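# Open narrow cabinet's top drawer, keep others shut

## Task

Pull the top drawer of the slim cabinet that has three drawers fully open and leave it open. Every other drawer in the room must end fully closed. No cabinet may be moved noticeably from its place. The robot must not topple or finish leaning over, or the task fails.

## Robot and tools

ROBOT. A Dexmate Vega on a three-wheeled mobile base. Its torso folds in a Z through three joints: torso_hip_rad, torso_knee_rad and torso_waist_rad. The chest's forward lean equals knee minus hip minus waist. It has two seven-joint arms, each with a two-finger gripper and a wrist camera on the back of the hand, plus a head with head_camera. Seen from above at the start it is 0.70 m long and 0.63 m wide (0.91 m with arms folded). Its front edge sits 0.35 m ahead of the base origin. It starts in the stand preset (hip, knee, waist = 0.469, 1.617, 1.048). Other presets: stand_high 0.78, 1.57, 0.44; lean_20 0.52, 1.05, 0.18; lean_45 0.52, 1.05, -0.26; low_lean_45 0, 0, -0.79. Fold the arms before going to low_lean_45. Arm fold values, in arm key order (shoulder pitch, shoulder yaw, upper arm roll, elbow, forearm roll, wrist pitch, wrist yaw): left 1, 0.5, -0.6, -2.5, 0, -0.9, 0; right -1, -0.5, 0.6, -2.5, 0, 0.9, 0.

FRAMES. All positions are in metres. The base frame has its origin on the floor at the turning point, 0.185 m behind the front axle, with x forward, y left and z up. The odometry frame is the base frame as it stood at the scene's start. left_hand and right_hand report a point between the fingers, 0.033 m back from the closed fingertips. Along the hand's own axes, the fingers point along z and close along y, and the back, where the camera is, faces -x.

move. One action per call; all motions in it start together.
- base: exactly one key, as a relative offset from where the base now stands. translate_m runs -2 to 2 m, forward positive. strafe_m runs -2 to 2 m, left positive; the heading may drift by about 0.02 rad. rotate_rad runs -3.2 to 3.2 rad, counter-clockwise positive. The front wheels first swivel toward the new direction, taking up to 1.1 s.
- speeds: per-key top speeds for this action only. translate_m 0.04 to 0.5 m/s (default 0.3), strafe_m 0.04 to 0.3, rotate_rad 0.1 to 0.6.
- joints: a map from joint name to an absolute angle in rad. Ranges: hip 0 to 1.57; knee 0 to 3.141; waist -1.57 to 1.57 (positive tips the chest back). Left shoulder pitch -3.041 to 3.041, positive swings the arm down. Left shoulder yaw -0.423 to 1.523. Left elbow -3.041 to 0.214, with 0 straight and negative bending up. Left wrist pitch ±1.366, positive tips down. Left wrist yaw -1.348 to 1.087, positive turns left. Grippers 0 (closed) to 0.785. The right arm mirrors the left: its shoulder pitch and wrist pitch go down when negative, shoulder yaw runs -1.523 to 0.423, and wrist yaw runs -1.087 to 1.348. Head: pan ±2.792 (positive is left), head_tilt_rad ±1.483, head_camera_tilt_rad -1.483 to 1.378 (positive looks down).
- target: used alone, or with min_time_s only. It sets an absolute pose for one hand in the base frame. Keys: side ("left" or "right"); x, y, z in m (-3 to 3); pitch_deg (90 means fingers down, 0 means level, range -30 to 95); heading_deg (0 means fingers forward, positive is counter-clockwise); roll_deg (optional, default 0, positive turns clockwise as seen from behind). Heading and roll may run from -360 to 360. Optional arm_speed is 0.32 to 1.2 rad/s (default 0.32); keep it at 0.6 or below near objects unless line_only is true. Optional line_only true allows only a straight-line path. The robot must be at rest. The status reads reached (within 10 mm and 2 degrees), short (send the same target again), or refused, with the reason.
- min_time_s: 0.1 to 8 s, the minimum duration of the arm and head motions.
- cameras: a list drawn from head_camera, left_wrist_camera, right_wrist_camera and all.
- blocking: false returns after about 0.5 s while motion continues.
A call with no action just returns the state and images.

wait: seconds from 0 to 10; it returns early once motion has settled. stop: brakes every running motion. zoom_image: camera plus region [x0, y0, x1, y1] in that camera's pixels, at most 504 by 504. finished_scene: takes the scene number and ends the scene; the drawers must stay in their final states without the robot.

RESULTS. base_status, joint_status, left_hand_status and right_hand_status can read: done, moving, off_target (at rest short of the target, maybe still pressing), contact_stop, time_out, stopped, unfinished, or not_followed. not_followed means the arm-clash check held back the command, with a cause: line. A contact_stop or time_out halts the whole group (torso, one arm) and cancels the later calls in the same reply. base_odometry counts wheel turns only. turned_by_imu differing by more than 0.03 rad after a straight or sideways drive suggests the base bumped into something. base_tilt gives forward and right lean in degrees. Joint torques, Motor temperatures, MOTOR HOT and OVER-TEMPERATURE FAULT lines warn of load and heat. on_its_own lists motion you did not command.

CAUTIONS. The base does not stop on contact; it keeps stalling against furniture, so approach cabinets gently at default speed or slower. Never tip the robot: do not drive fast with the chest leaned forward or an arm extended. Keep contact torque under the load limits: 141 N m for the shoulders, 75.2 for upper arm roll and elbow, 23.5 for the forearm and wrist joints. Going over causes a 10 s arm halt. Back the arm away after any stop so it does not keep pressing. Never let the arms strike or squeeze each other. Pull drawer handles smoothly; do not yank, slam, or shove cabinets out of place.

Each tool is called after "Call:" in YAML: its name, and indented under it one key for each argument.

## Session

Call:
move:

Scene clock: 0.00 s.
Joint torques (N m): no reading
Motor temperatures (°C): left_arm=[31 31 31 26 40 35 41] | right_arm=[30 27 33 31 36 36 33]
base_odometry: x=+0.000 y=+0.000 heading=+0.000
turned_by_wheels: +0.000
turned_by_imu: +0.000
base_tilt: forward=+0.0 right=+0.8
base_status: not commanded
joint_positions: torso_hip_rad=+0.469 torso_knee_rad=+1.617 torso_waist_rad=+1.048 left_shoulder_pitch_rad=+2.217 left_shoulder_yaw_rad=-0.014 left_upper_arm_roll_rad=-0.004 left_elbow_rad=-1.080 left_forearm_roll_rad=+0.010 left_wrist_pitch_rad=-0.495 left_wrist_yaw_rad=-0.006 left_gripper_rad=+0.005 right_shoulder_pitch_rad=-2.194 right_shoulder_yaw_rad=-0.002 right_upper_arm_roll_rad=+0.006 right_elbow_rad=-1.112 right_forearm_roll_rad=+0.018 right_wrist_pitch_rad=+0.493 right_wrist_yaw_rad=-0.008 right_gripper_rad=+0.005 head_pan_rad=+0.000 head_tilt_rad=+0.000 head_camera_tilt_rad=+0.000
joint_status: not commanded
chest: x=-0.0111 y=+0.0000 z=+1.4155 quat_wxyz=(+0.999, +0.000, +0.050, +0.000) (m; base frame)
left_hand: x=+0.1501 y=+0.2220 z=+0.6144 quat_wxyz=(+0.402, -0.001, +0.915, -0.004) pitch_deg=+42.6 heading_deg=-0.5 roll_deg=-0.7 back=up (m; base frame)
right_hand: x=+0.1852 y=-0.2398 z=+0.6293 quat_wxyz=(+0.427, +0.011, +0.904, -0.007) pitch_deg=+39.4 heading_deg=-1.6 roll_deg=-0.3 back=up (m; base frame)
pictures: head_camera, left_wrist_camera, right_wrist_camera

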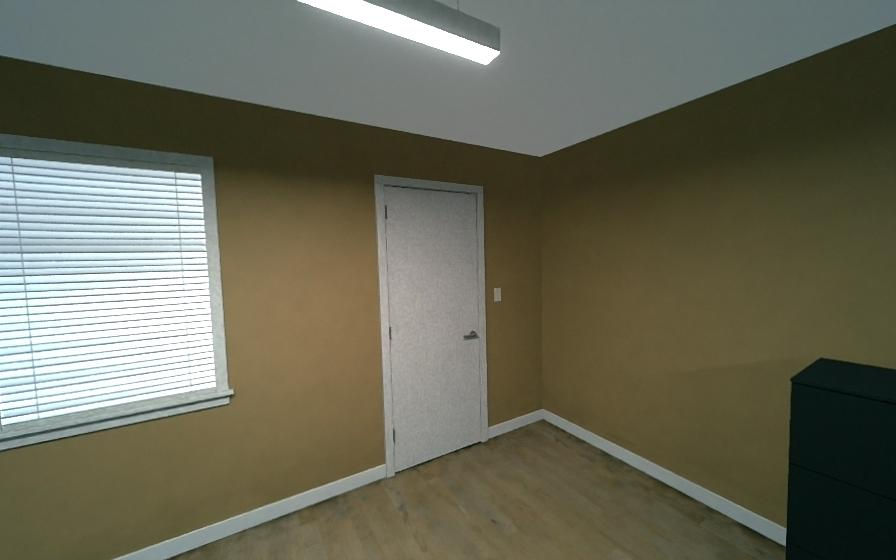

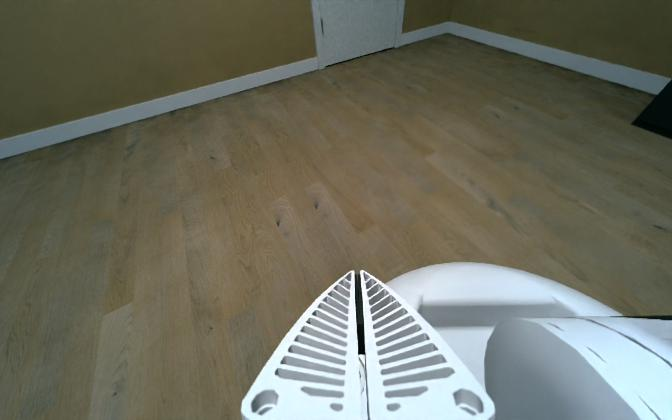

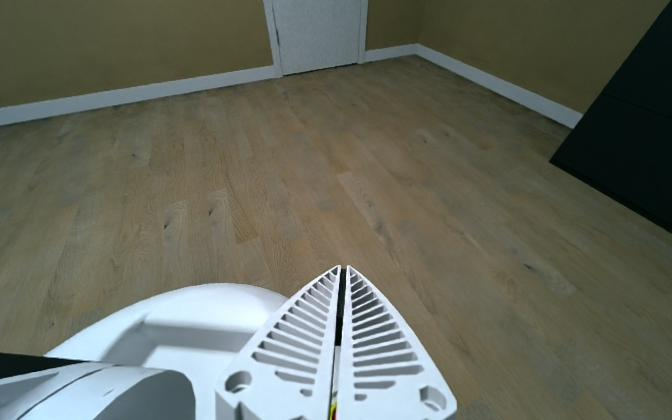

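Call:
move:
  joints: {"head_pan_rad": -1.2, "head_camera_tilt_rad": 0.3}
  cameras: ["head_camera"]

Call:
move:
  joints: {"head_pan_rad": -2.7, "head_camera_tilt_rad": 0.3}
  cameras: ["head_camera"]

Call:
move:
  joints: {"head_pan_rad": 1.5, "head_camera_tilt_rad": 0.3}
  cameras: ["head_camera"]

Scene clock: 1.73 s.
Joint torques (N m): left_arm=[4.17 -0.06 -0.51 -2.11 0.17 -1.28 -0.1] | right_arm=[-5.14 -0.79 0.54 -2.14 0.1 2.29 0.03]
move: done
base_odometry: x=+0.000 y=+0.000 heading=+0.000
turned_by_wheels: +0.000
turned_by_imu: +0.000
base_tilt: forward=+0.1 right=+0.7
base_status: not commanded
joint_positions: torso_hip_rad=+0.469 torso_knee_rad=+1.617 torso_waist_rad=+1.048 left_shoulder_pitch_rad=+2.217 left_shoulder_yaw_rad=-0.014 left_upper_arm_roll_rad=-0.004 left_elbow_rad=-1.080 left_forearm_roll_rad=+0.010 left_wrist_pitch_rad=-0.495 left_wrist_yaw_rad=-0.006 left_gripper_rad=+0.005 right_shoulder_pitch_rad=-2.194 right_shoulder_yaw_rad=-0.002 right_upper_arm_roll_rad=+0.006 right_elbow_rad=-1.112 right_forearm_roll_rad=+0.018 right_wrist_pitch_rad=+0.493 right_wrist_yaw_rad=-0.008 right_gripper_rad=+0.005 head_pan_rad=-1.200 head_tilt_rad=+0.000 head_camera_tilt_rad=+0.300
joint_status: all done
chest: x=-0.0111 y=+0.0000 z=+1.4155 quat_wxyz=(+0.999, +0.000, +0.050, +0.000)
left_hand: x=+0.1501 y=+0.2220 z=+0.6144 quat_wxyz=(+0.402, -0.001, +0.915, -0.004) pitch_deg=+42.6 heading_deg=-0.5 roll_deg=-0.7 back=up
right_hand: x=+0.1852 y=-0.2398 z=+0.6293 quat_wxyz=(+0.427, +0.011, +0.904, -0.007) pitch_deg=+39.4 heading_deg=-1.6 roll_deg=-0.3 back=up

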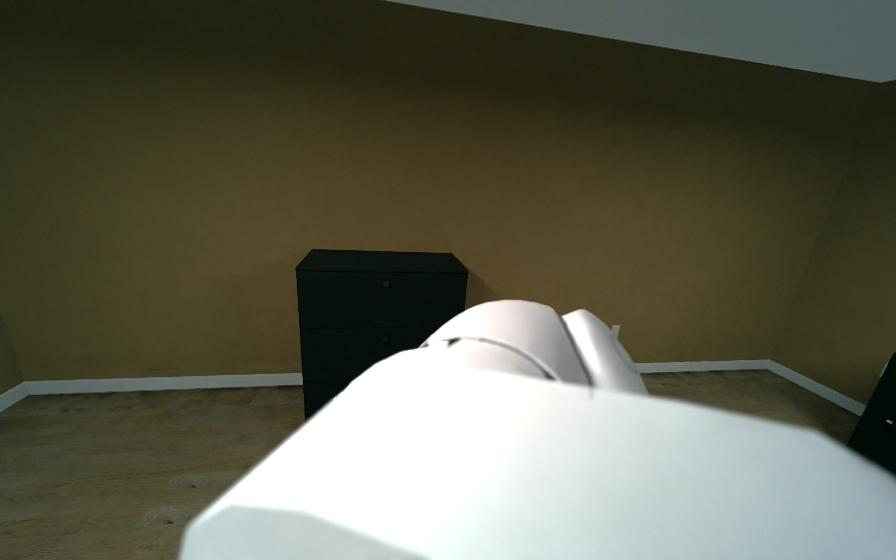

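Scene clock: 3.40 s.
Joint torques (N m): left_arm=[4.12 -0.27 -0.4 -2.22 0.19 -1.17 -0.12] | right_arm=[-5.19 -0.87 0.55 -2.15 0.1 2.27 0.04]
move: done
base_odometry: x=+0.000 y=+0.000 heading=+0.000
turned_by_wheels: +0.000
turned_by_imu: +0.000
base_tilt: forward=+0.1 right=+0.7
base_status: not commanded
joint_positions: torso_hip_rad=+0.469 torso_knee_rad=+1.617 torso_waist_rad=+1.048 left_shoulder_pitch_rad=+2.217 left_shoulder_yaw_rad=-0.014 left_upper_arm_roll_rad=-0.004 left_elbow_rad=-1.080 left_forearm_roll_rad=+0.010 left_wrist_pitch_rad=-0.495 left_wrist_yaw_rad=-0.006 left_gripper_rad=+0.005 right_shoulder_pitch_rad=-2.194 right_shoulder_yaw_rad=-0.002 right_upper_arm_roll_rad=+0.006 right_elbow_rad=-1.112 right_forearm_roll_rad=+0.018 right_wrist_pitch_rad=+0.493 right_wrist_yaw_rad=-0.008 right_gripper_rad=+0.005 head_pan_rad=-2.700 head_tilt_rad=+0.000 head_camera_tilt_rad=+0.300
joint_status: all done
chest: x=-0.0111 y=+0.0000 z=+1.4155 quat_wxyz=(+0.999, +0.000, +0.050, +0.000)
left_hand: x=+0.1501 y=+0.2220 z=+0.6144 quat_wxyz=(+0.402, -0.001, +0.915, -0.004) pitch_deg=+42.6 heading_deg=-0.5 roll_deg=-0.7 back=up
right_hand: x=+0.1852 y=-0.2398 z=+0.6293 quat_wxyz=(+0.427, +0.011, +0.904, -0.007) pitch_deg=+39.4 heading_deg=-1.6 roll_deg=-0.3 back=up

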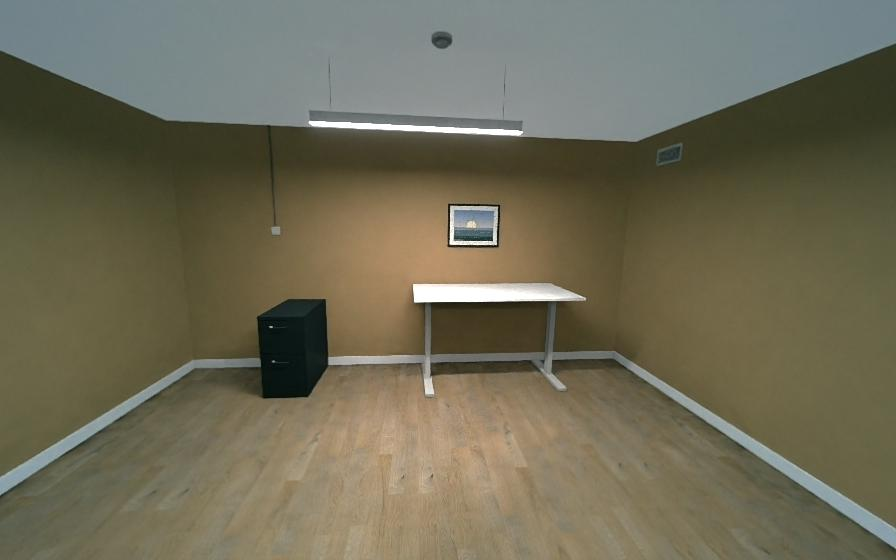

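Scene clock: 6.87 s.
Joint torques (N m): left_arm=[4.59 -0.63 -0.41 -2.36 0.17 -1.11 -0.12] | right_arm=[-5.32 -0.97 0.49 -2.17 0.1 2.23 0.09]
move: done
base_odometry: x=+0.000 y=+0.000 heading=+0.000
turned_by_wheels: +0.000
turned_by_imu: +0.000
base_tilt: forward=+0.0 right=+0.7
base_status: not commanded
joint_positions: torso_hip_rad=+0.469 torso_knee_rad=+1.617 torso_waist_rad=+1.048 left_shoulder_pitch_rad=+2.217 left_shoulder_yaw_rad=-0.014 left_upper_arm_roll_rad=-0.004 left_elbow_rad=-1.080 left_forearm_roll_rad=+0.010 left_wrist_pitch_rad=-0.495 left_wrist_yaw_rad=-0.006 left_gripper_rad=+0.005 right_shoulder_pitch_rad=-2.194 right_shoulder_yaw_rad=-0.002 right_upper_arm_roll_rad=+0.006 right_elbow_rad=-1.112 right_forearm_roll_rad=+0.018 right_wrist_pitch_rad=+0.493 right_wrist_yaw_rad=-0.008 right_gripper_rad=+0.005 head_pan_rad=+1.500 head_tilt_rad=+0.000 head_camera_tilt_rad=+0.300
joint_status: all done
chest: x=-0.0111 y=+0.0000 z=+1.4155 quat_wxyz=(+0.999, +0.000, +0.050, +0.000)
left_hand: x=+0.1501 y=+0.2220 z=+0.6144 quat_wxyz=(+0.402, -0.001, +0.915, -0.004) pitch_deg=+42.6 heading_deg=-0.5 roll_deg=-0.7 back=up
right_hand: x=+0.1852 y=-0.2398 z=+0.6293 quat_wxyz=(+0.427, +0.011, +0.904, -0.007) pitch_deg=+39.4 heading_deg=-1.6 roll_deg=-0.3 back=up

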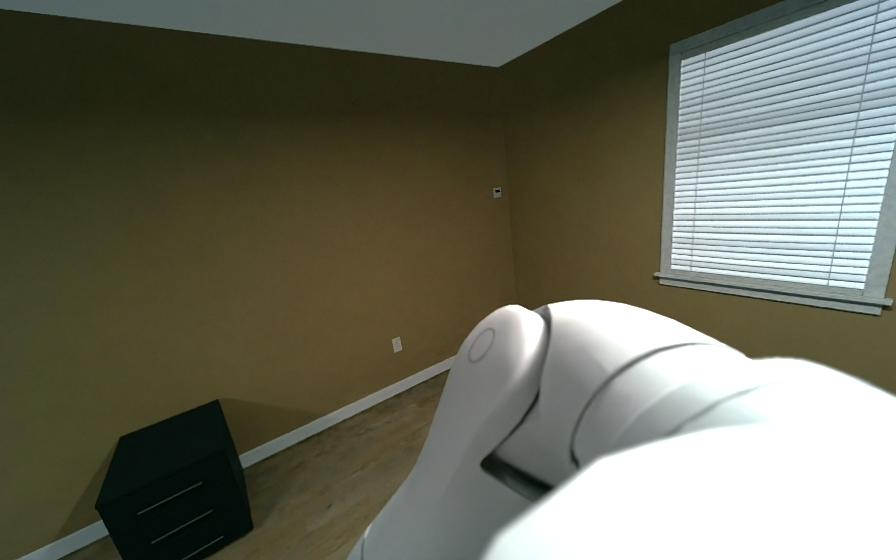

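Call:
move:
  joints: {"head_pan_rad": 2.3, "head_camera_tilt_rad": 0.4}
  cameras: ["head_camera"]

Call:
zoom_image:
  camera: "head_camera"
  region: [300, 200, 700, 500]

Call:
move:
  joints: {"head_pan_rad": -0.9, "head_camera_tilt_rad": 0.5}
  cameras: ["head_camera"]

Scene clock: 8.30 s.
Joint torques (N m): left_arm=[4.73 -0.54 -0.39 -2.32 0.12 -1.06 -0.13] | right_arm=[-5.37 -1.07 0.38 -2.14 0.1 2.22 0.08]
move: done
base_odometry: x=+0.000 y=+0.000 heading=+0.000
turned_by_wheels: +0.000
turned_by_imu: +0.000
base_tilt: forward=+0.1 right=+0.7
base_status: not commanded
joint_positions: torso_hip_rad=+0.469 torso_knee_rad=+1.617 torso_waist_rad=+1.048 left_shoulder_pitch_rad=+2.217 left_shoulder_yaw_rad=-0.014 left_upper_arm_roll_rad=-0.004 left_elbow_rad=-1.080 left_forearm_roll_rad=+0.010 left_wrist_pitch_rad=-0.495 left_wrist_yaw_rad=-0.006 left_gripper_rad=+0.005 right_shoulder_pitch_rad=-2.194 right_shoulder_yaw_rad=-0.002 right_upper_arm_roll_rad=+0.006 right_elbow_rad=-1.112 right_forearm_roll_rad=+0.018 right_wrist_pitch_rad=+0.493 right_wrist_yaw_rad=-0.008 right_gripper_rad=+0.005 head_pan_rad=+2.300 head_tilt_rad=+0.000 head_camera_tilt_rad=+0.400
joint_status: all done
chest: x=-0.0111 y=+0.0000 z=+1.4155 quat_wxyz=(+0.999, +0.000, +0.050, +0.000)
left_hand: x=+0.1501 y=+0.2220 z=+0.6144 quat_wxyz=(+0.402, -0.001, +0.915, -0.004) pitch_deg=+42.6 heading_deg=-0.5 roll_deg=-0.7 back=up
right_hand: x=+0.1852 y=-0.2398 z=+0.6293 quat_wxyz=(+0.427, +0.011, +0.904, -0.007) pitch_deg=+39.4 heading_deg=-1.6 roll_deg=-0.3 back=up

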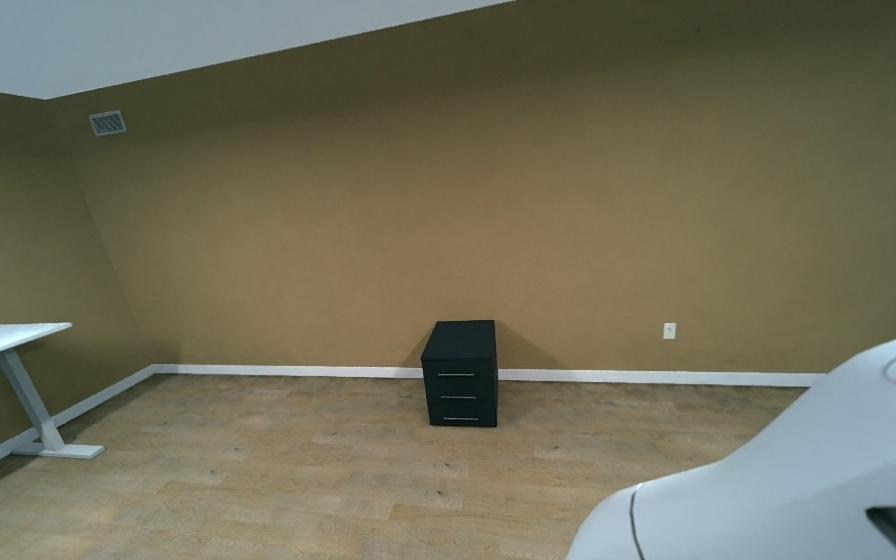

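Scaled by 1.260 from the camera's image (finer frame: 960x600).

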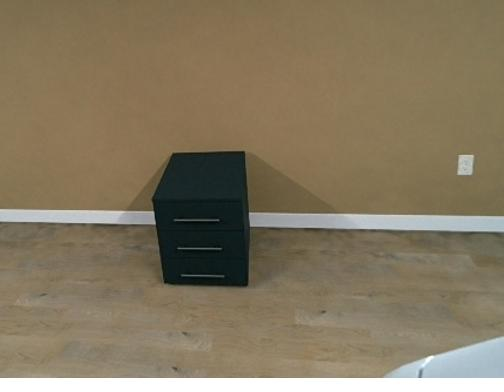

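Scene clock: 11.10 s.
Joint torques (N m): left_arm=[4.97 -0.32 -0.41 -2.37 0.09 -1.04 -0.15] | right_arm=[-5.25 -0.53 0.29 -1.91 0.12 2.16 0.09]
move: done
base_odometry: x=+0.000 y=+0.000 heading=+0.000
turned_by_wheels: +0.000
turned_by_imu: +0.000
base_tilt: forward=+0.0 right=+0.7
base_status: not commanded
joint_positions: torso_hip_rad=+0.469 torso_knee_rad=+1.617 torso_waist_rad=+1.048 left_shoulder_pitch_rad=+2.217 left_shoulder_yaw_rad=-0.014 left_upper_arm_roll_rad=-0.004 left_elbow_rad=-1.080 left_forearm_roll_rad=+0.010 left_wrist_pitch_rad=-0.495 left_wrist_yaw_rad=-0.006 left_gripper_rad=+0.005 right_shoulder_pitch_rad=-2.194 right_shoulder_yaw_rad=-0.002 right_upper_arm_roll_rad=+0.006 right_elbow_rad=-1.112 right_forearm_roll_rad=+0.018 right_wrist_pitch_rad=+0.493 right_wrist_yaw_rad=-0.008 right_gripper_rad=+0.005 head_pan_rad=-0.900 head_tilt_rad=+0.000 head_camera_tilt_rad=+0.500
joint_status: all done
chest: x=-0.0111 y=+0.0000 z=+1.4155 quat_wxyz=(+0.999, +0.000, +0.050, +0.000)
left_hand: x=+0.1501 y=+0.2220 z=+0.6144 quat_wxyz=(+0.402, -0.001, +0.915, -0.004) pitch_deg=+42.6 heading_deg=-0.5 roll_deg=-0.7 back=up
right_hand: x=+0.1852 y=-0.2398 z=+0.6293 quat_wxyz=(+0.427, +0.011, +0.904, -0.007) pitch_deg=+39.4 heading_deg=-1.6 roll_deg=-0.3 back=up

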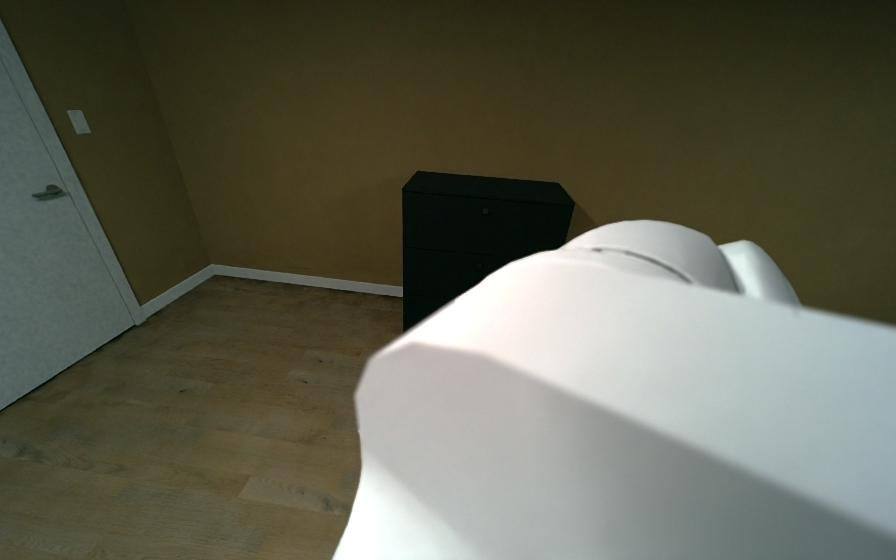

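Call:
move:
  base: {"rotate_rad": 2.25}
  joints: {"head_pan_rad": 0, "head_camera_tilt_rad": 0.5}
  cameras: ["head_camera"]

Scene clock: 17.23 s.
Joint torques (N m): left_arm=[4.62 -0.21 -0.6 -1.86 0.18 -1.34 -0.03] | right_arm=[-5.01 -0.45 0.24 -1.91 0.16 2.34 0.11]
move: done
base_odometry: x=+0.003 y=-0.001 heading=+2.257
turned_by_wheels: +2.257
turned_by_imu: +2.245
base_tilt: forward=+0.0 right=+0.8
base_status: done
joint_positions: torso_hip_rad=+0.469 torso_knee_rad=+1.617 torso_waist_rad=+1.048 left_shoulder_pitch_rad=+2.217 left_shoulder_yaw_rad=-0.014 left_upper_arm_roll_rad=-0.004 left_elbow_rad=-1.080 left_forearm_roll_rad=+0.010 left_wrist_pitch_rad=-0.495 left_wrist_yaw_rad=-0.006 left_gripper_rad=+0.005 right_shoulder_pitch_rad=-2.194 right_shoulder_yaw_rad=-0.002 right_upper_arm_roll_rad=+0.006 right_elbow_rad=-1.112 right_forearm_roll_rad=+0.018 right_wrist_pitch_rad=+0.493 right_wrist_yaw_rad=-0.008 right_gripper_rad=+0.005 head_pan_rad=+0.000 head_tilt_rad=+0.000 head_camera_tilt_rad=+0.500
joint_status: all done
chest: x=-0.0111 y=+0.0000 z=+1.4155 quat_wxyz=(+0.999, +0.000, +0.050, +0.000)
left_hand: x=+0.1501 y=+0.2220 z=+0.6144 quat_wxyz=(+0.402, -0.001, +0.915, -0.004) pitch_deg=+42.6 heading_deg=-0.5 roll_deg=-0.7 back=up
right_hand: x=+0.1852 y=-0.2398 z=+0.6293 quat_wxyz=(+0.427, +0.011, +0.904, -0.007) pitch_deg=+39.4 heading_deg=-1.6 roll_deg=-0.3 back=up

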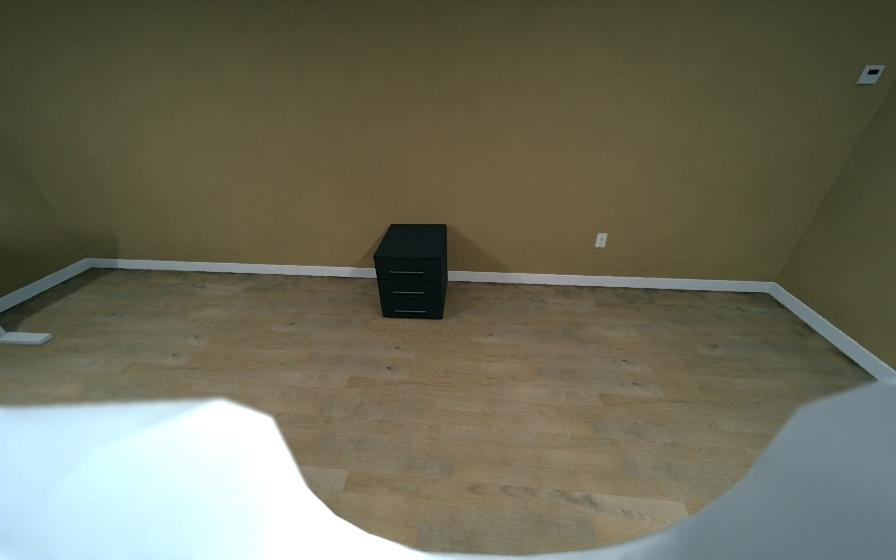

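Call:
move:
  base: {"rotate_rad": -0.067}

Call:
move:
  base: {"translate_m": 0.75}

Call:
move:
  base: {"strafe_m": 0.17}
  joints: {"head_camera_tilt_rad": 0.7}
  cameras: ["head_camera", "left_wrist_camera"]

Scene clock: 18.80 s.
Joint torques (N m): left_arm=[4.42 -0.21 -0.62 -1.86 0.2 -1.49 -0.02] | right_arm=[-4.57 -0.61 0.25 -1.94 0.17 2.38 0.12]
move: done
base_odometry: x=+0.003 y=-0.001 heading=+2.190
turned_by_wheels: -0.067
turned_by_imu: -0.067
base_tilt: forward=+0.1 right=+0.8
base_status: done
joint_positions: torso_hip_rad=+0.469 torso_knee_rad=+1.617 torso_waist_rad=+1.048 left_shoulder_pitch_rad=+2.217 left_shoulder_yaw_rad=-0.014 left_upper_arm_roll_rad=-0.004 left_elbow_rad=-1.080 left_forearm_roll_rad=+0.010 left_wrist_pitch_rad=-0.495 left_wrist_yaw_rad=-0.006 left_gripper_rad=+0.005 right_shoulder_pitch_rad=-2.194 right_shoulder_yaw_rad=-0.002 right_upper_arm_roll_rad=+0.006 right_elbow_rad=-1.112 right_forearm_roll_rad=+0.018 right_wrist_pitch_rad=+0.493 right_wrist_yaw_rad=-0.008 right_gripper_rad=+0.005 head_pan_rad=+0.000 head_tilt_rad=+0.000 head_camera_tilt_rad=+0.500
joint_status: not commanded
chest: x=-0.0111 y=+0.0000 z=+1.4155 quat_wxyz=(+0.999, +0.000, +0.050, +0.000)
left_hand: x=+0.1501 y=+0.2220 z=+0.6144 quat_wxyz=(+0.402, -0.001, +0.915, -0.004) pitch_deg=+42.6 heading_deg=-0.5 roll_deg=-0.7 back=up
right_hand: x=+0.1852 y=-0.2398 z=+0.6293 quat_wxyz=(+0.427, +0.011, +0.904, -0.007) pitch_deg=+39.4 heading_deg=-1.6 roll_deg=-0.3 back=up
pictures: none

Scene clock: 23.13 s.
Joint torques (N m): left_arm=[4.75 -0.08 -0.67 -1.77 0.19 -1.76 0.02] | right_arm=[-4.57 -0.63 0.38 -1.88 0.17 2.36 0.11]
move: done
base_odometry: x=-0.433 y=+0.609 heading=+2.191
turned_by_wheels: +0.001
turned_by_imu: +0.000
base_tilt: forward=+0.0 right=+0.8
base_status: done
joint_positions: torso_hip_rad=+0.469 torso_knee_rad=+1.617 torso_waist_rad=+1.048 left_shoulder_pitch_rad=+2.217 left_shoulder_yaw_rad=-0.014 left_upper_arm_roll_rad=-0.004 left_elbow_rad=-1.080 left_forearm_roll_rad=+0.010 left_wrist_pitch_rad=-0.495 left_wrist_yaw_rad=-0.006 left_gripper_rad=+0.005 right_shoulder_pitch_rad=-2.194 right_shoulder_yaw_rad=-0.002 right_upper_arm_roll_rad=+0.006 right_elbow_rad=-1.112 right_forearm_roll_rad=+0.018 right_wrist_pitch_rad=+0.493 right_wrist_yaw_rad=-0.008 right_gripper_rad=+0.005 head_pan_rad=+0.000 head_tilt_rad=+0.000 head_camera_tilt_rad=+0.500
joint_status: not commanded
chest: x=-0.0111 y=+0.0000 z=+1.4155 quat_wxyz=(+0.999, +0.000, +0.050, +0.000)
left_hand: x=+0.1501 y=+0.2220 z=+0.6143 quat_wxyz=(+0.402, -0.001, +0.916, -0.004) pitch_deg=+42.6 heading_deg=-0.5 roll_deg=-0.7 back=up
right_hand: x=+0.1852 y=-0.2398 z=+0.6293 quat_wxyz=(+0.427, +0.011, +0.904, -0.007) pitch_deg=+39.4 heading_deg=-1.6 roll_deg=-0.3 back=up
pictures: none

Scene clock: 26.27 s.
Joint torques (N m): left_arm=[4.96 -0.58 -0.52 -1.69 0.25 -1.62 0.06] | right_arm=[-4.83 -1.31 0.47 -1.71 0.18 2.24 0.12]
move: done
base_odometry: x=-0.571 y=+0.511 heading=+2.194
turned_by_wheels: +0.003
turned_by_imu: +0.003
base_tilt: forward=+0.0 right=+0.8
base_status: done
joint_positions: torso_hip_rad=+0.469 torso_knee_rad=+1.617 torso_waist_rad=+1.048 left_shoulder_pitch_rad=+2.217 left_shoulder_yaw_rad=-0.014 left_upper_arm_roll_rad=-0.004 left_elbow_rad=-1.080 left_forearm_roll_rad=+0.010 left_wrist_pitch_rad=-0.495 left_wrist_yaw_rad=-0.006 left_gripper_rad=+0.005 right_shoulder_pitch_rad=-2.194 right_shoulder_yaw_rad=-0.002 right_upper_arm_roll_rad=+0.006 right_elbow_rad=-1.112 right_forearm_roll_rad=+0.018 right_wrist_pitch_rad=+0.493 right_wrist_yaw_rad=-0.008 right_gripper_rad=+0.005 head_pan_rad=+0.000 head_tilt_rad=+0.000 head_camera_tilt_rad=+0.700
joint_status: all done
chest: x=-0.0111 y=+0.0000 z=+1.4155 quat_wxyz=(+0.999, +0.000, +0.050, +0.000)
left_hand: x=+0.1501 y=+0.2220 z=+0.6144 quat_wxyz=(+0.402, -0.001, +0.915, -0.004) pitch_deg=+42.6 heading_deg=-0.5 roll_deg=-0.7 back=up
right_hand: x=+0.1852 y=-0.2398 z=+0.6293 quat_wxyz=(+0.427, +0.011, +0.904, -0.007) pitch_deg=+39.4 heading_deg=-1.6 roll_deg=-0.3 back=up

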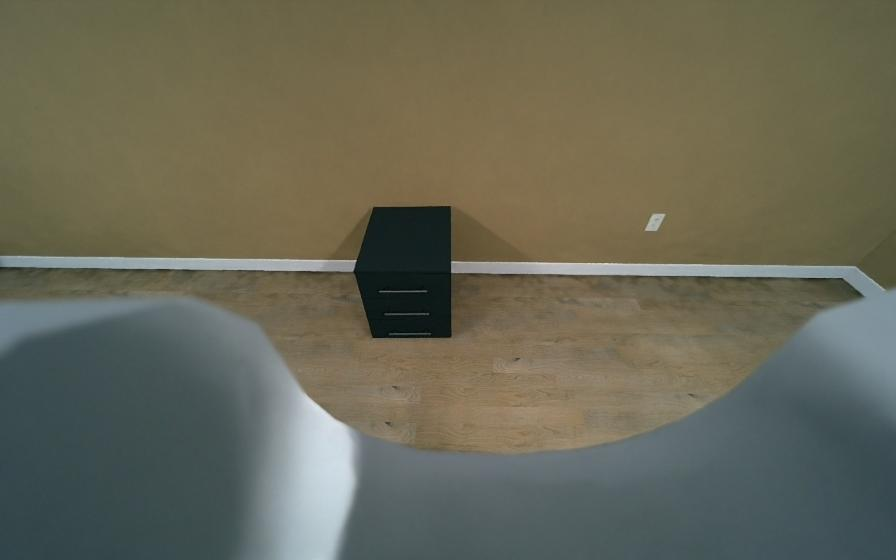

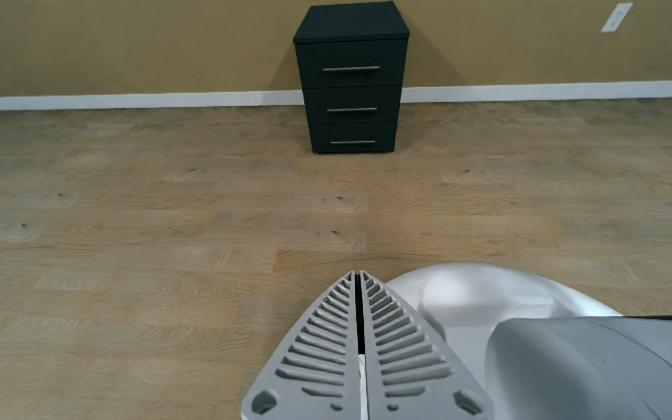

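Call:
move:
  target: {"side": "left", "x": 0.62, "y": 0.22, "z": 0.43, "pitch_deg": 0, "heading_deg": 0, "roll_deg": 90}
  cameras: ["head_camera", "left_wrist_camera"]

Scene clock: 27.10 s.
Joint torques (N m): left_arm=[5.38 -0.79 -0.6 -1.73 0.23 -1.57 0.06] | right_arm=[-5.09 -1.29 0.52 -1.66 0.2 2.27 0.12]
move: refused
base_odometry: x=-0.571 y=+0.511 heading=+2.194
turned_by_wheels: +0.000
turned_by_imu: +0.000
base_tilt: forward=+0.0 right=+0.7
base_status: not commanded
joint_positions: torso_hip_rad=+0.469 torso_knee_rad=+1.617 torso_waist_rad=+1.048 left_shoulder_pitch_rad=+2.217 left_shoulder_yaw_rad=-0.014 left_upper_arm_roll_rad=-0.004 left_elbow_rad=-1.080 left_forearm_roll_rad=+0.010 left_wrist_pitch_rad=-0.495 left_wrist_yaw_rad=-0.006 left_gripper_rad=+0.005 right_shoulder_pitch_rad=-2.194 right_shoulder_yaw_rad=-0.002 right_upper_arm_roll_rad=+0.006 right_elbow_rad=-1.112 right_forearm_roll_rad=+0.018 right_wrist_pitch_rad=+0.493 right_wrist_yaw_rad=-0.008 right_gripper_rad=+0.005 head_pan_rad=+0.000 head_tilt_rad=+0.000 head_camera_tilt_rad=+0.700
joint_status: not commanded
chest: x=-0.0111 y=+0.0000 z=+1.4155 quat_wxyz=(+0.999, +0.000, +0.050, +0.000)
left_hand: x=+0.1501 y=+0.2220 z=+0.6144 quat_wxyz=(+0.402, -0.001, +0.915, -0.004) pitch_deg=+42.6 heading_deg=-0.5 roll_deg=-0.7 back=up
left_hand_status: refused: no posture of the arm gets there (left_forearm_roll_rad and left_wrist_yaw_rad at their limits): the closest leaves the hand 32.5 cm and 21 deg from the pose. Nothing moved.
right_hand: x=+0.1852 y=-0.2398 z=+0.6293 quat_wxyz=(+0.427, +0.011, +0.904, -0.007) pitch_deg=+39.4 heading_deg=-1.6 roll_deg=-0.3 back=up

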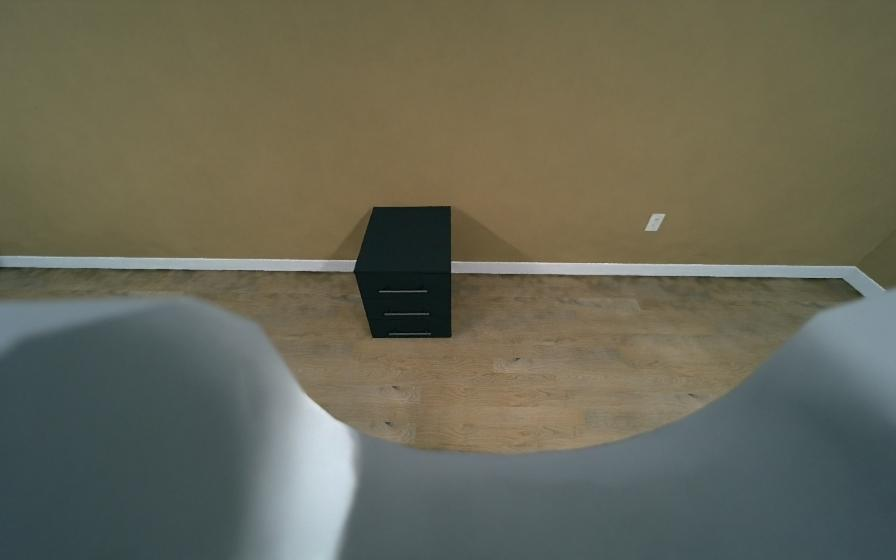

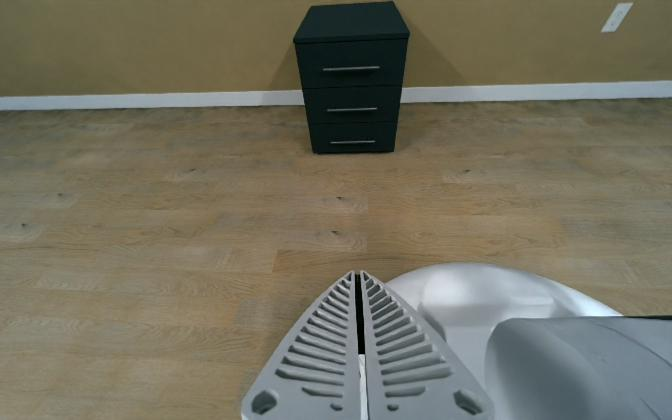

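Call:
move:
  joints: {"torso_hip_rad": 0.12, "torso_knee_rad": 0.62, "torso_waist_rad": 0.05, "left_gripper_rad": 0.4}
  cameras: ["head_camera"]

Call:
move:
  target: {"side": "left", "x": 0.62, "y": 0.22, "z": 0.43, "pitch_deg": 0, "heading_deg": 0, "roll_deg": 90}
  cameras: ["head_camera", "left_wrist_camera"]

Scene clock: 32.47 s.
Joint torques (N m): left_arm=[14.24 -1.59 -0.69 0.35 0.23 -1.62 0.12] | right_arm=[-13.58 -0.86 0.35 0.22 0.2 2.09 0.04]
move: done
base_odometry: x=-0.571 y=+0.511 heading=+2.194
turned_by_wheels: +0.000
turned_by_imu: +0.000
base_tilt: forward=+0.0 right=+0.7
base_status: not commanded
joint_positions: torso_hip_rad=+0.120 torso_knee_rad=+0.620 torso_waist_rad=+0.050 left_shoulder_pitch_rad=+2.217 left_shoulder_yaw_rad=-0.014 left_upper_arm_roll_rad=-0.004 left_elbow_rad=-1.080 left_forearm_roll_rad=+0.010 left_wrist_pitch_rad=-0.495 left_wrist_yaw_rad=-0.006 left_gripper_rad=+0.400 right_shoulder_pitch_rad=-2.194 right_shoulder_yaw_rad=-0.002 right_upper_arm_roll_rad=+0.006 right_elbow_rad=-1.112 right_forearm_roll_rad=+0.018 right_wrist_pitch_rad=+0.493 right_wrist_yaw_rad=-0.008 right_gripper_rad=+0.005 head_pan_rad=+0.000 head_tilt_rad=+0.000 head_camera_tilt_rad=+0.700
joint_status: all done
chest: x=-0.0218 y=+0.0000 z=+1.1394 quat_wxyz=(+0.975, +0.000, +0.223, +0.000)
left_hand: x=-0.1449 y=+0.2220 z=+0.3315 quat_wxyz=(+0.237, -0.002, +0.972, -0.004) pitch_deg=+62.6 heading_deg=-0.8 roll_deg=-1.0 back=up
right_hand: x=-0.1068 y=-0.2398 z=+0.3336 quat_wxyz=(+0.263, +0.010, +0.965, -0.009) pitch_deg=+59.5 heading_deg=-2.5 roll_deg=-1.4 back=up

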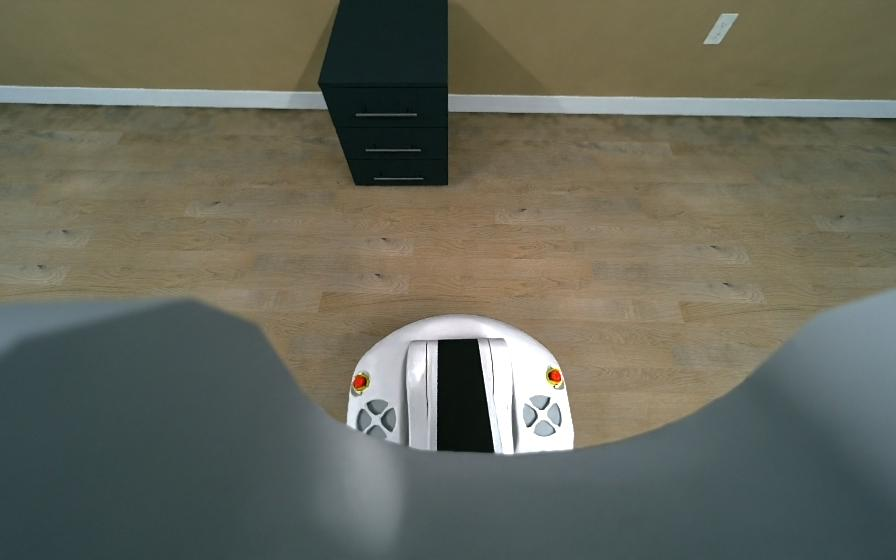

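Scene clock: 32.77 s.
Joint torques (N m): left_arm=[14.36 -1.52 -0.73 0.24 0.26 -1.69 0.13] | right_arm=[-13.66 -0.74 0.37 0.18 0.17 2.11 0.03]
move: refused
base_odometry: x=-0.571 y=+0.511 heading=+2.194
turned_by_wheels: +0.000
turned_by_imu: +0.000
base_tilt: forward=+0.0 right=+0.7
base_status: not commanded
joint_positions: torso_hip_rad=+0.120 torso_knee_rad=+0.620 torso_waist_rad=+0.050 left_shoulder_pitch_rad=+2.217 left_shoulder_yaw_rad=-0.014 left_upper_arm_roll_rad=-0.004 left_elbow_rad=-1.080 left_forearm_roll_rad=+0.010 left_wrist_pitch_rad=-0.495 left_wrist_yaw_rad=-0.006 left_gripper_rad=+0.400 right_shoulder_pitch_rad=-2.194 right_shoulder_yaw_rad=-0.002 right_upper_arm_roll_rad=+0.006 right_elbow_rad=-1.112 right_forearm_roll_rad=+0.018 right_wrist_pitch_rad=+0.493 right_wrist_yaw_rad=-0.008 right_gripper_rad=+0.005 head_pan_rad=+0.000 head_tilt_rad=+0.000 head_camera_tilt_rad=+0.700
joint_status: not commanded
chest: x=-0.0218 y=+0.0000 z=+1.1394 quat_wxyz=(+0.975, +0.000, +0.223, +0.000)
left_hand: x=-0.1449 y=+0.2220 z=+0.3315 quat_wxyz=(+0.237, -0.002, +0.972, -0.004) pitch_deg=+62.6 heading_deg=-0.8 roll_deg=-1.0 back=up
left_hand_status: refused: the arm stands too near the robot already: the left finger into the base, as the model's coarse spheres have them (needs 2.0 cm clear). Nothing moved. Move it clear with "joints".
right_hand: x=-0.1068 y=-0.2398 z=+0.3336 quat_wxyz=(+0.263, +0.010, +0.965, -0.009) pitch_deg=+59.5 heading_deg=-2.5 roll_deg=-1.4 back=up

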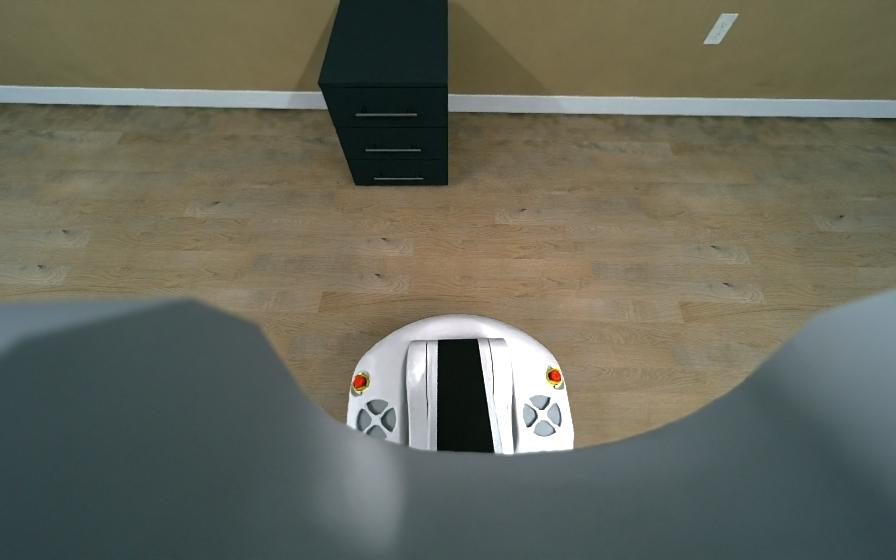

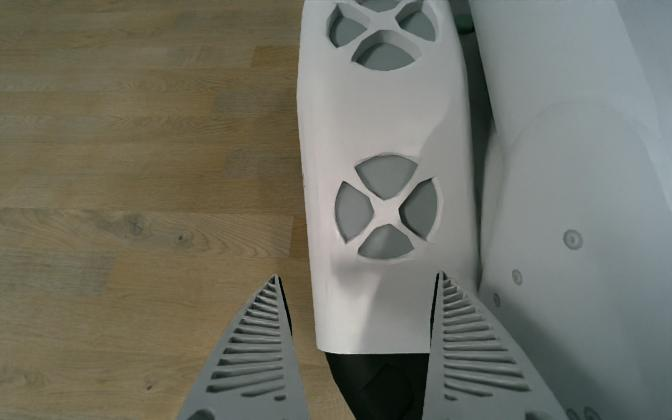

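Call:
move:
  joints: {"left_shoulder_yaw_rad": 0.4, "left_elbow_rad": -1.8}

Call:
move:
  target: {"side": "left", "x": 0.62, "y": 0.24, "z": 0.43, "pitch_deg": 0, "heading_deg": 0, "roll_deg": 90, "arm_speed": 0.6}
  cameras: ["head_camera", "left_wrist_camera"]

Scene clock: 36.93 s.
Joint torques (N m): left_arm=[1.83 2.49 -3.68 -4.38 -0.19 -2.58 0.55] | right_arm=[-13.26 -1.03 0.37 0.16 0.17 1.73 -0.03]
move: done
base_odometry: x=-0.571 y=+0.511 heading=+2.194
turned_by_wheels: +0.000
turned_by_imu: +0.000
base_tilt: forward=+0.0 right=+0.8
base_status: not commanded
joint_positions: torso_hip_rad=+0.120 torso_knee_rad=+0.620 torso_waist_rad=+0.050 left_shoulder_pitch_rad=+2.218 left_shoulder_yaw_rad=+0.398 left_upper_arm_roll_rad=-0.004 left_elbow_rad=-1.796 left_forearm_roll_rad=+0.010 left_wrist_pitch_rad=-0.495 left_wrist_yaw_rad=-0.006 left_gripper_rad=+0.400 right_shoulder_pitch_rad=-2.194 right_shoulder_yaw_rad=-0.002 right_upper_arm_roll_rad=+0.006 right_elbow_rad=-1.112 right_forearm_roll_rad=+0.018 right_wrist_pitch_rad=+0.493 right_wrist_yaw_rad=-0.008 right_gripper_rad=+0.005 head_pan_rad=+0.000 head_tilt_rad=+0.000 head_camera_tilt_rad=+0.700
joint_status: all done
chest: x=-0.0217 y=+0.0000 z=+1.1394 quat_wxyz=(+0.975, +0.000, +0.223, +0.000)
left_hand: x=+0.2214 y=+0.2302 z=+0.5663 quat_wxyz=(+0.550, +0.203, +0.810, -0.024) pitch_deg=+23.1 heading_deg=-16.6 roll_deg=+11.6 back=up
right_hand: x=-0.1068 y=-0.2398 z=+0.3336 quat_wxyz=(+0.263, +0.010, +0.965, -0.009) pitch_deg=+59.5 heading_deg=-2.5 roll_deg=-1.4 back=up
pictures: none
ARM HIT: the robot struck its own base or body hard.

Scene clock: 37.23 s.
Joint torques (N m): left_arm=[1.57 2.96 -3.67 -4.5 -0.18 -2.62 0.55] | right_arm=[-13.41 -0.96 0.39 0.11 0.16 1.66 -0.02]
move: refused
base_odometry: x=-0.571 y=+0.511 heading=+2.194
turned_by_wheels: +0.000
turned_by_imu: +0.000
base_tilt: forward=+0.0 right=+0.6
base_status: not commanded
joint_positions: torso_hip_rad=+0.120 torso_knee_rad=+0.620 torso_waist_rad=+0.050 left_shoulder_pitch_rad=+2.218 left_shoulder_yaw_rad=+0.399 left_upper_arm_roll_rad=-0.004 left_elbow_rad=-1.798 left_forearm_roll_rad=+0.010 left_wrist_pitch_rad=-0.495 left_wrist_yaw_rad=-0.006 left_gripper_rad=+0.400 right_shoulder_pitch_rad=-2.194 right_shoulder_yaw_rad=-0.002 right_upper_arm_roll_rad=+0.006 right_elbow_rad=-1.112 right_forearm_roll_rad=+0.018 right_wrist_pitch_rad=+0.493 right_wrist_yaw_rad=-0.008 right_gripper_rad=+0.005 head_pan_rad=+0.000 head_tilt_rad=+0.000 head_camera_tilt_rad=+0.700
joint_status: not commanded
chest: x=-0.0217 y=+0.0000 z=+1.1394 quat_wxyz=(+0.975, +0.000, +0.223, +0.000)
left_hand: x=+0.2221 y=+0.2297 z=+0.5672 quat_wxyz=(+0.551, +0.203, +0.809, -0.024) pitch_deg=+23.0 heading_deg=-16.6 roll_deg=+11.6 back=up
left_hand_status: refused: no posture of the arm gets there (out of reach): the closest leaves the hand 10.7 cm and 2 deg from the pose. Nothing moved.
right_hand: x=-0.1068 y=-0.2398 z=+0.3336 quat_wxyz=(+0.263, +0.010, +0.965, -0.009) pitch_deg=+59.5 heading_deg=-2.5 roll_deg=-1.4 back=up

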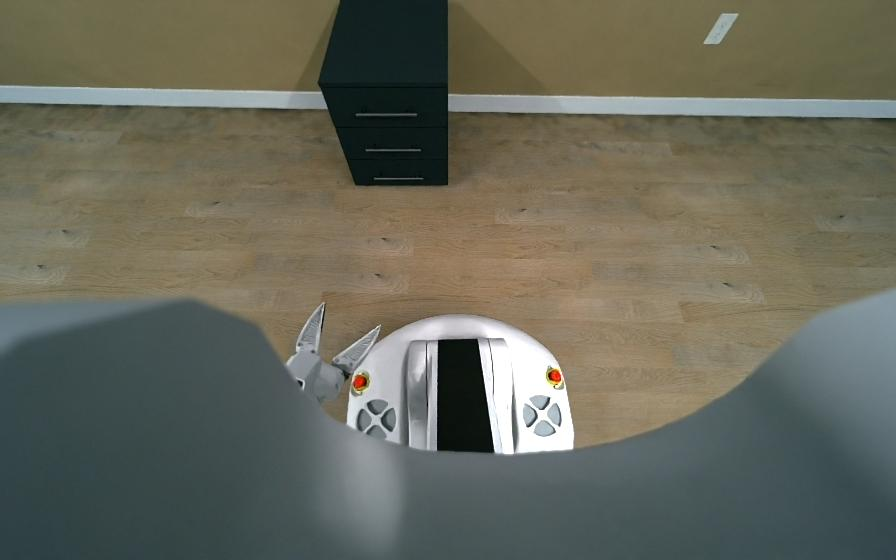

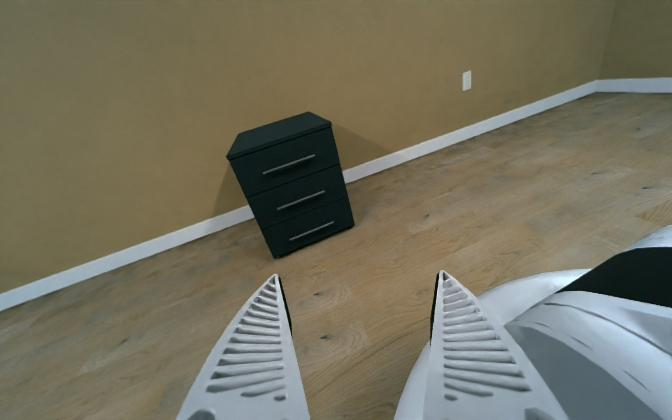

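Call:
move:
  joints: {"torso_waist_rad": 0.4}

Call:
move:
  target: {"side": "right", "x": 0.3, "y": -0.3, "z": 0.75, "pitch_deg": 0, "heading_deg": 0, "arm_speed": 0.6}
  cameras: ["head_camera"]

Scene clock: 40.63 s.
Joint torques (N m): left_arm=[-4.88 4.26 -5.08 -5.6 -0.32 -2.53 0.56] | right_arm=[37.77 4.51 -9.5 -14.56 -1.82 7.27 7.71]
move: done
base_odometry: x=-0.571 y=+0.511 heading=+2.194
turned_by_wheels: +0.000
turned_by_imu: +0.000
base_tilt: forward=+0.0 right=+0.7
base_status: not commanded
joint_positions: torso_hip_rad=+0.120 torso_knee_rad=+0.620 torso_waist_rad=+0.400 left_shoulder_pitch_rad=+2.218 left_shoulder_yaw_rad=+0.400 left_upper_arm_roll_rad=-0.004 left_elbow_rad=-1.800 left_forearm_roll_rad=+0.010 left_wrist_pitch_rad=-0.495 left_wrist_yaw_rad=-0.006 left_gripper_rad=+0.400 right_shoulder_pitch_rad=-2.195 right_shoulder_yaw_rad=-0.002 right_upper_arm_roll_rad=+0.007 right_elbow_rad=-1.111 right_forearm_roll_rad=+0.019 right_wrist_pitch_rad=+0.492 right_wrist_yaw_rad=-0.010 right_gripper_rad=+0.005 head_pan_rad=+0.000 head_tilt_rad=+0.000 head_camera_tilt_rad=+0.700
joint_status: all done
chest: x=-0.1763 y=+0.0000 z=+1.1617 quat_wxyz=(+0.999, +0.000, +0.050, +0.000)
left_hand: x=+0.2490 y=+0.2294 z=+0.7087 quat_wxyz=(+0.684, +0.205, +0.700, +0.011) pitch_deg=+3.7 heading_deg=-15.4 roll_deg=+17.3 back=up
right_hand: x=+0.0176 y=-0.2411 z=+0.3745 quat_wxyz=(+0.425, +0.012, +0.905, -0.008) pitch_deg=+39.7 heading_deg=-1.9 roll_deg=-0.4 back=up
pictures: none
ARM HIT: the robot struck its own base or body hard.

Scene clock: 40.93 s.
Joint torques (N m): left_arm=[-5.11 4.24 -5.05 -5.65 -0.3 -2.56 0.58] | right_arm=[37.66 4.39 -9.45 -14.59 -1.83 7.33 7.72]
move: refused
base_odometry: x=-0.571 y=+0.511 heading=+2.194
turned_by_wheels: +0.000
turned_by_imu: +0.000
base_tilt: forward=+0.0 right=+0.7
base_status: not commanded
joint_positions: torso_hip_rad=+0.120 torso_knee_rad=+0.620 torso_waist_rad=+0.400 left_shoulder_pitch_rad=+2.218 left_shoulder_yaw_rad=+0.400 left_upper_arm_roll_rad=-0.004 left_elbow_rad=-1.800 left_forearm_roll_rad=+0.010 left_wrist_pitch_rad=-0.495 left_wrist_yaw_rad=-0.006 left_gripper_rad=+0.400 right_shoulder_pitch_rad=-2.195 right_shoulder_yaw_rad=-0.002 right_upper_arm_roll_rad=+0.007 right_elbow_rad=-1.111 right_forearm_roll_rad=+0.019 right_wrist_pitch_rad=+0.492 right_wrist_yaw_rad=-0.010 right_gripper_rad=+0.005 head_pan_rad=+0.000 head_tilt_rad=+0.000 head_camera_tilt_rad=+0.700
joint_status: not commanded
chest: x=-0.1763 y=+0.0000 z=+1.1617 quat_wxyz=(+0.999, +0.000, +0.050, +0.000)
left_hand: x=+0.2490 y=+0.2294 z=+0.7087 quat_wxyz=(+0.684, +0.205, +0.700, +0.011) pitch_deg=+3.7 heading_deg=-15.4 roll_deg=+17.3 back=up
right_hand: x=+0.0176 y=-0.2411 z=+0.3745 quat_wxyz=(+0.425, +0.012, +0.905, -0.008) pitch_deg=+39.7 heading_deg=-1.9 roll_deg=-0.4 back=up
right_hand_status: refused: the arm stands too near the robot already: the right finger into the base, as the model's coarse spheres have them (needs 2.0 cm clear). Nothing moved. Move it clear with "joints".

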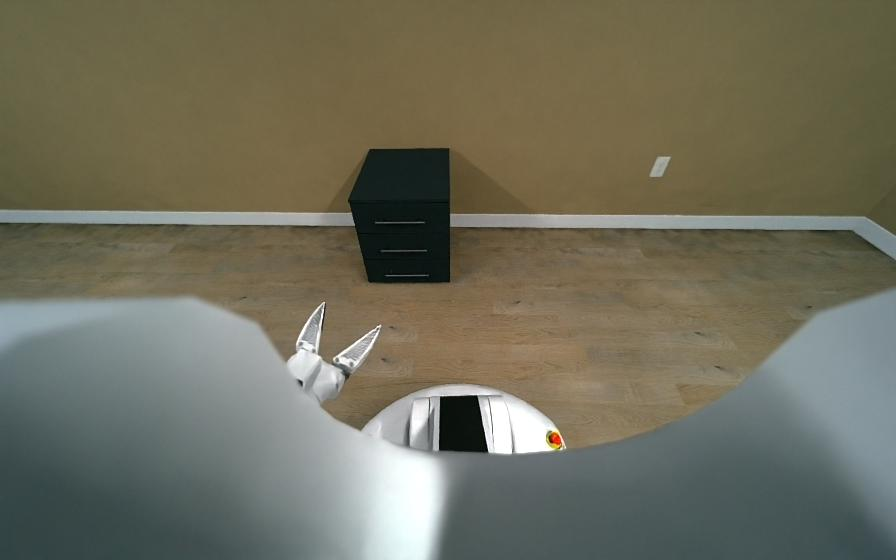

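Call:
move:
  joints: {"right_elbow_rad": -2.0, "right_shoulder_yaw_rad": -0.15}

Call:
move:
  target: {"side": "right", "x": 0.3, "y": -0.3, "z": 0.75, "pitch_deg": 0, "heading_deg": 0, "arm_speed": 0.6}
  cameras: ["head_camera"]

Scene clock: 45.57 s.
Joint torques (N m): left_arm=[-4.38 4.38 -5.24 -5.58 -0.31 -2.6 0.5] | right_arm=[10.62 -4.63 -2.02 -8 0.09 2.77 0.06]
move: done
base_odometry: x=-0.571 y=+0.511 heading=+2.194
turned_by_wheels: +0.000
turned_by_imu: +0.000
base_tilt: forward=+0.0 right=+0.7
base_status: not commanded
joint_positions: torso_hip_rad=+0.120 torso_knee_rad=+0.620 torso_waist_rad=+0.400 left_shoulder_pitch_rad=+2.217 left_shoulder_yaw_rad=+0.400 left_upper_arm_roll_rad=-0.004 left_elbow_rad=-1.800 left_forearm_roll_rad=+0.010 left_wrist_pitch_rad=-0.495 left_wrist_yaw_rad=-0.006 left_gripper_rad=+0.400 right_shoulder_pitch_rad=-2.194 right_shoulder_yaw_rad=-0.149 right_upper_arm_roll_rad=+0.006 right_elbow_rad=-1.996 right_forearm_roll_rad=+0.018 right_wrist_pitch_rad=+0.493 right_wrist_yaw_rad=-0.008 right_gripper_rad=+0.005 head_pan_rad=+0.000 head_tilt_rad=+0.000 head_camera_tilt_rad=+0.700
joint_status: all done
chest: x=-0.1765 y=+0.0000 z=+1.1617 quat_wxyz=(+0.999, +0.000, +0.050, +0.000)
left_hand: x=+0.2490 y=+0.2294 z=+0.7088 quat_wxyz=(+0.684, +0.205, +0.700, +0.011) pitch_deg=+3.7 heading_deg=-15.4 roll_deg=+17.3 back=up
right_hand: x=+0.2802 y=-0.2236 z=+0.8388 quat_wxyz=(+0.771, -0.063, +0.633, +0.000) pitch_deg=-10.9 heading_deg=+5.7 roll_deg=-5.7 back=up
pictures: none

Scene clock: 47.50 s.
Joint torques (N m): left_arm=[-3.97 4.41 -5.21 -5.63 -0.32 -2.59 0.49] | right_arm=[12.15 -5.61 6.09 -4.68 0.38 2.19 0.18]
move: done
base_odometry: x=-0.571 y=+0.511 heading=+2.194
turned_by_wheels: +0.000
turned_by_imu: +0.000
base_tilt: forward=+0.0 right=+0.7
base_status: not commanded
joint_positions: torso_hip_rad=+0.120 torso_knee_rad=+0.620 torso_waist_rad=+0.400 left_shoulder_pitch_rad=+2.217 left_shoulder_yaw_rad=+0.400 left_upper_arm_roll_rad=-0.004 left_elbow_rad=-1.800 left_forearm_roll_rad=+0.010 left_wrist_pitch_rad=-0.495 left_wrist_yaw_rad=-0.006 left_gripper_rad=+0.400 right_shoulder_pitch_rad=-2.141 right_shoulder_yaw_rad=-0.172 right_upper_arm_roll_rad=+0.087 right_elbow_rad=-1.887 right_forearm_roll_rad=+0.198 right_wrist_pitch_rad=+0.347 right_wrist_yaw_rad=+0.031 right_gripper_rad=+0.005 head_pan_rad=+0.000 head_tilt_rad=+0.000 head_camera_tilt_rad=+0.700
joint_status: not commanded
chest: x=-0.1765 y=+0.0000 z=+1.1617 quat_wxyz=(+0.999, +0.000, +0.050, +0.000)
left_hand: x=+0.2490 y=+0.2294 z=+0.7088 quat_wxyz=(+0.684, +0.205, +0.700, +0.011) pitch_deg=+3.7 heading_deg=-15.4 roll_deg=+17.3 back=up
right_hand: x=+0.2996 y=-0.2982 z=+0.7515 quat_wxyz=(+0.708, -0.001, +0.706, +0.000) pitch_deg=-0.2 heading_deg=+0.1 roll_deg=-0.1 back=up
right_hand_status: reached (straight line, planned for 0.6 s): 2 mm and 0.2 deg off.

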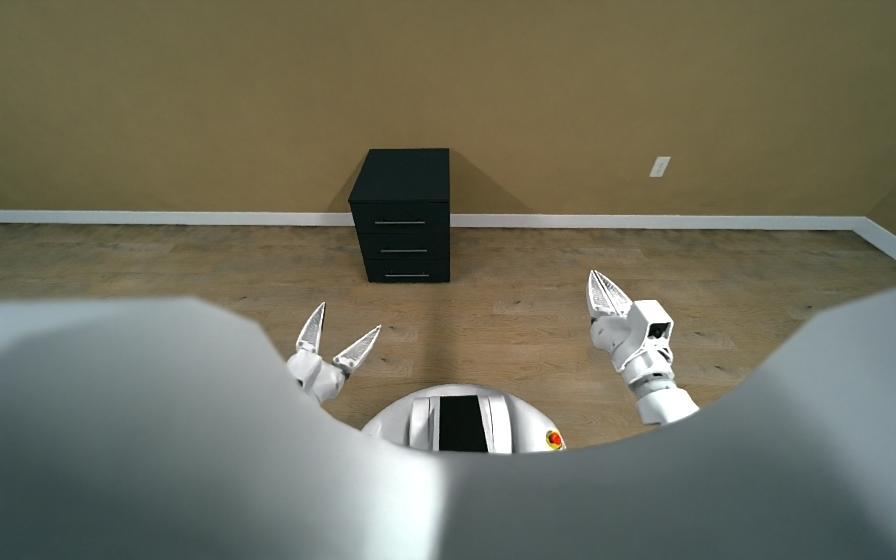

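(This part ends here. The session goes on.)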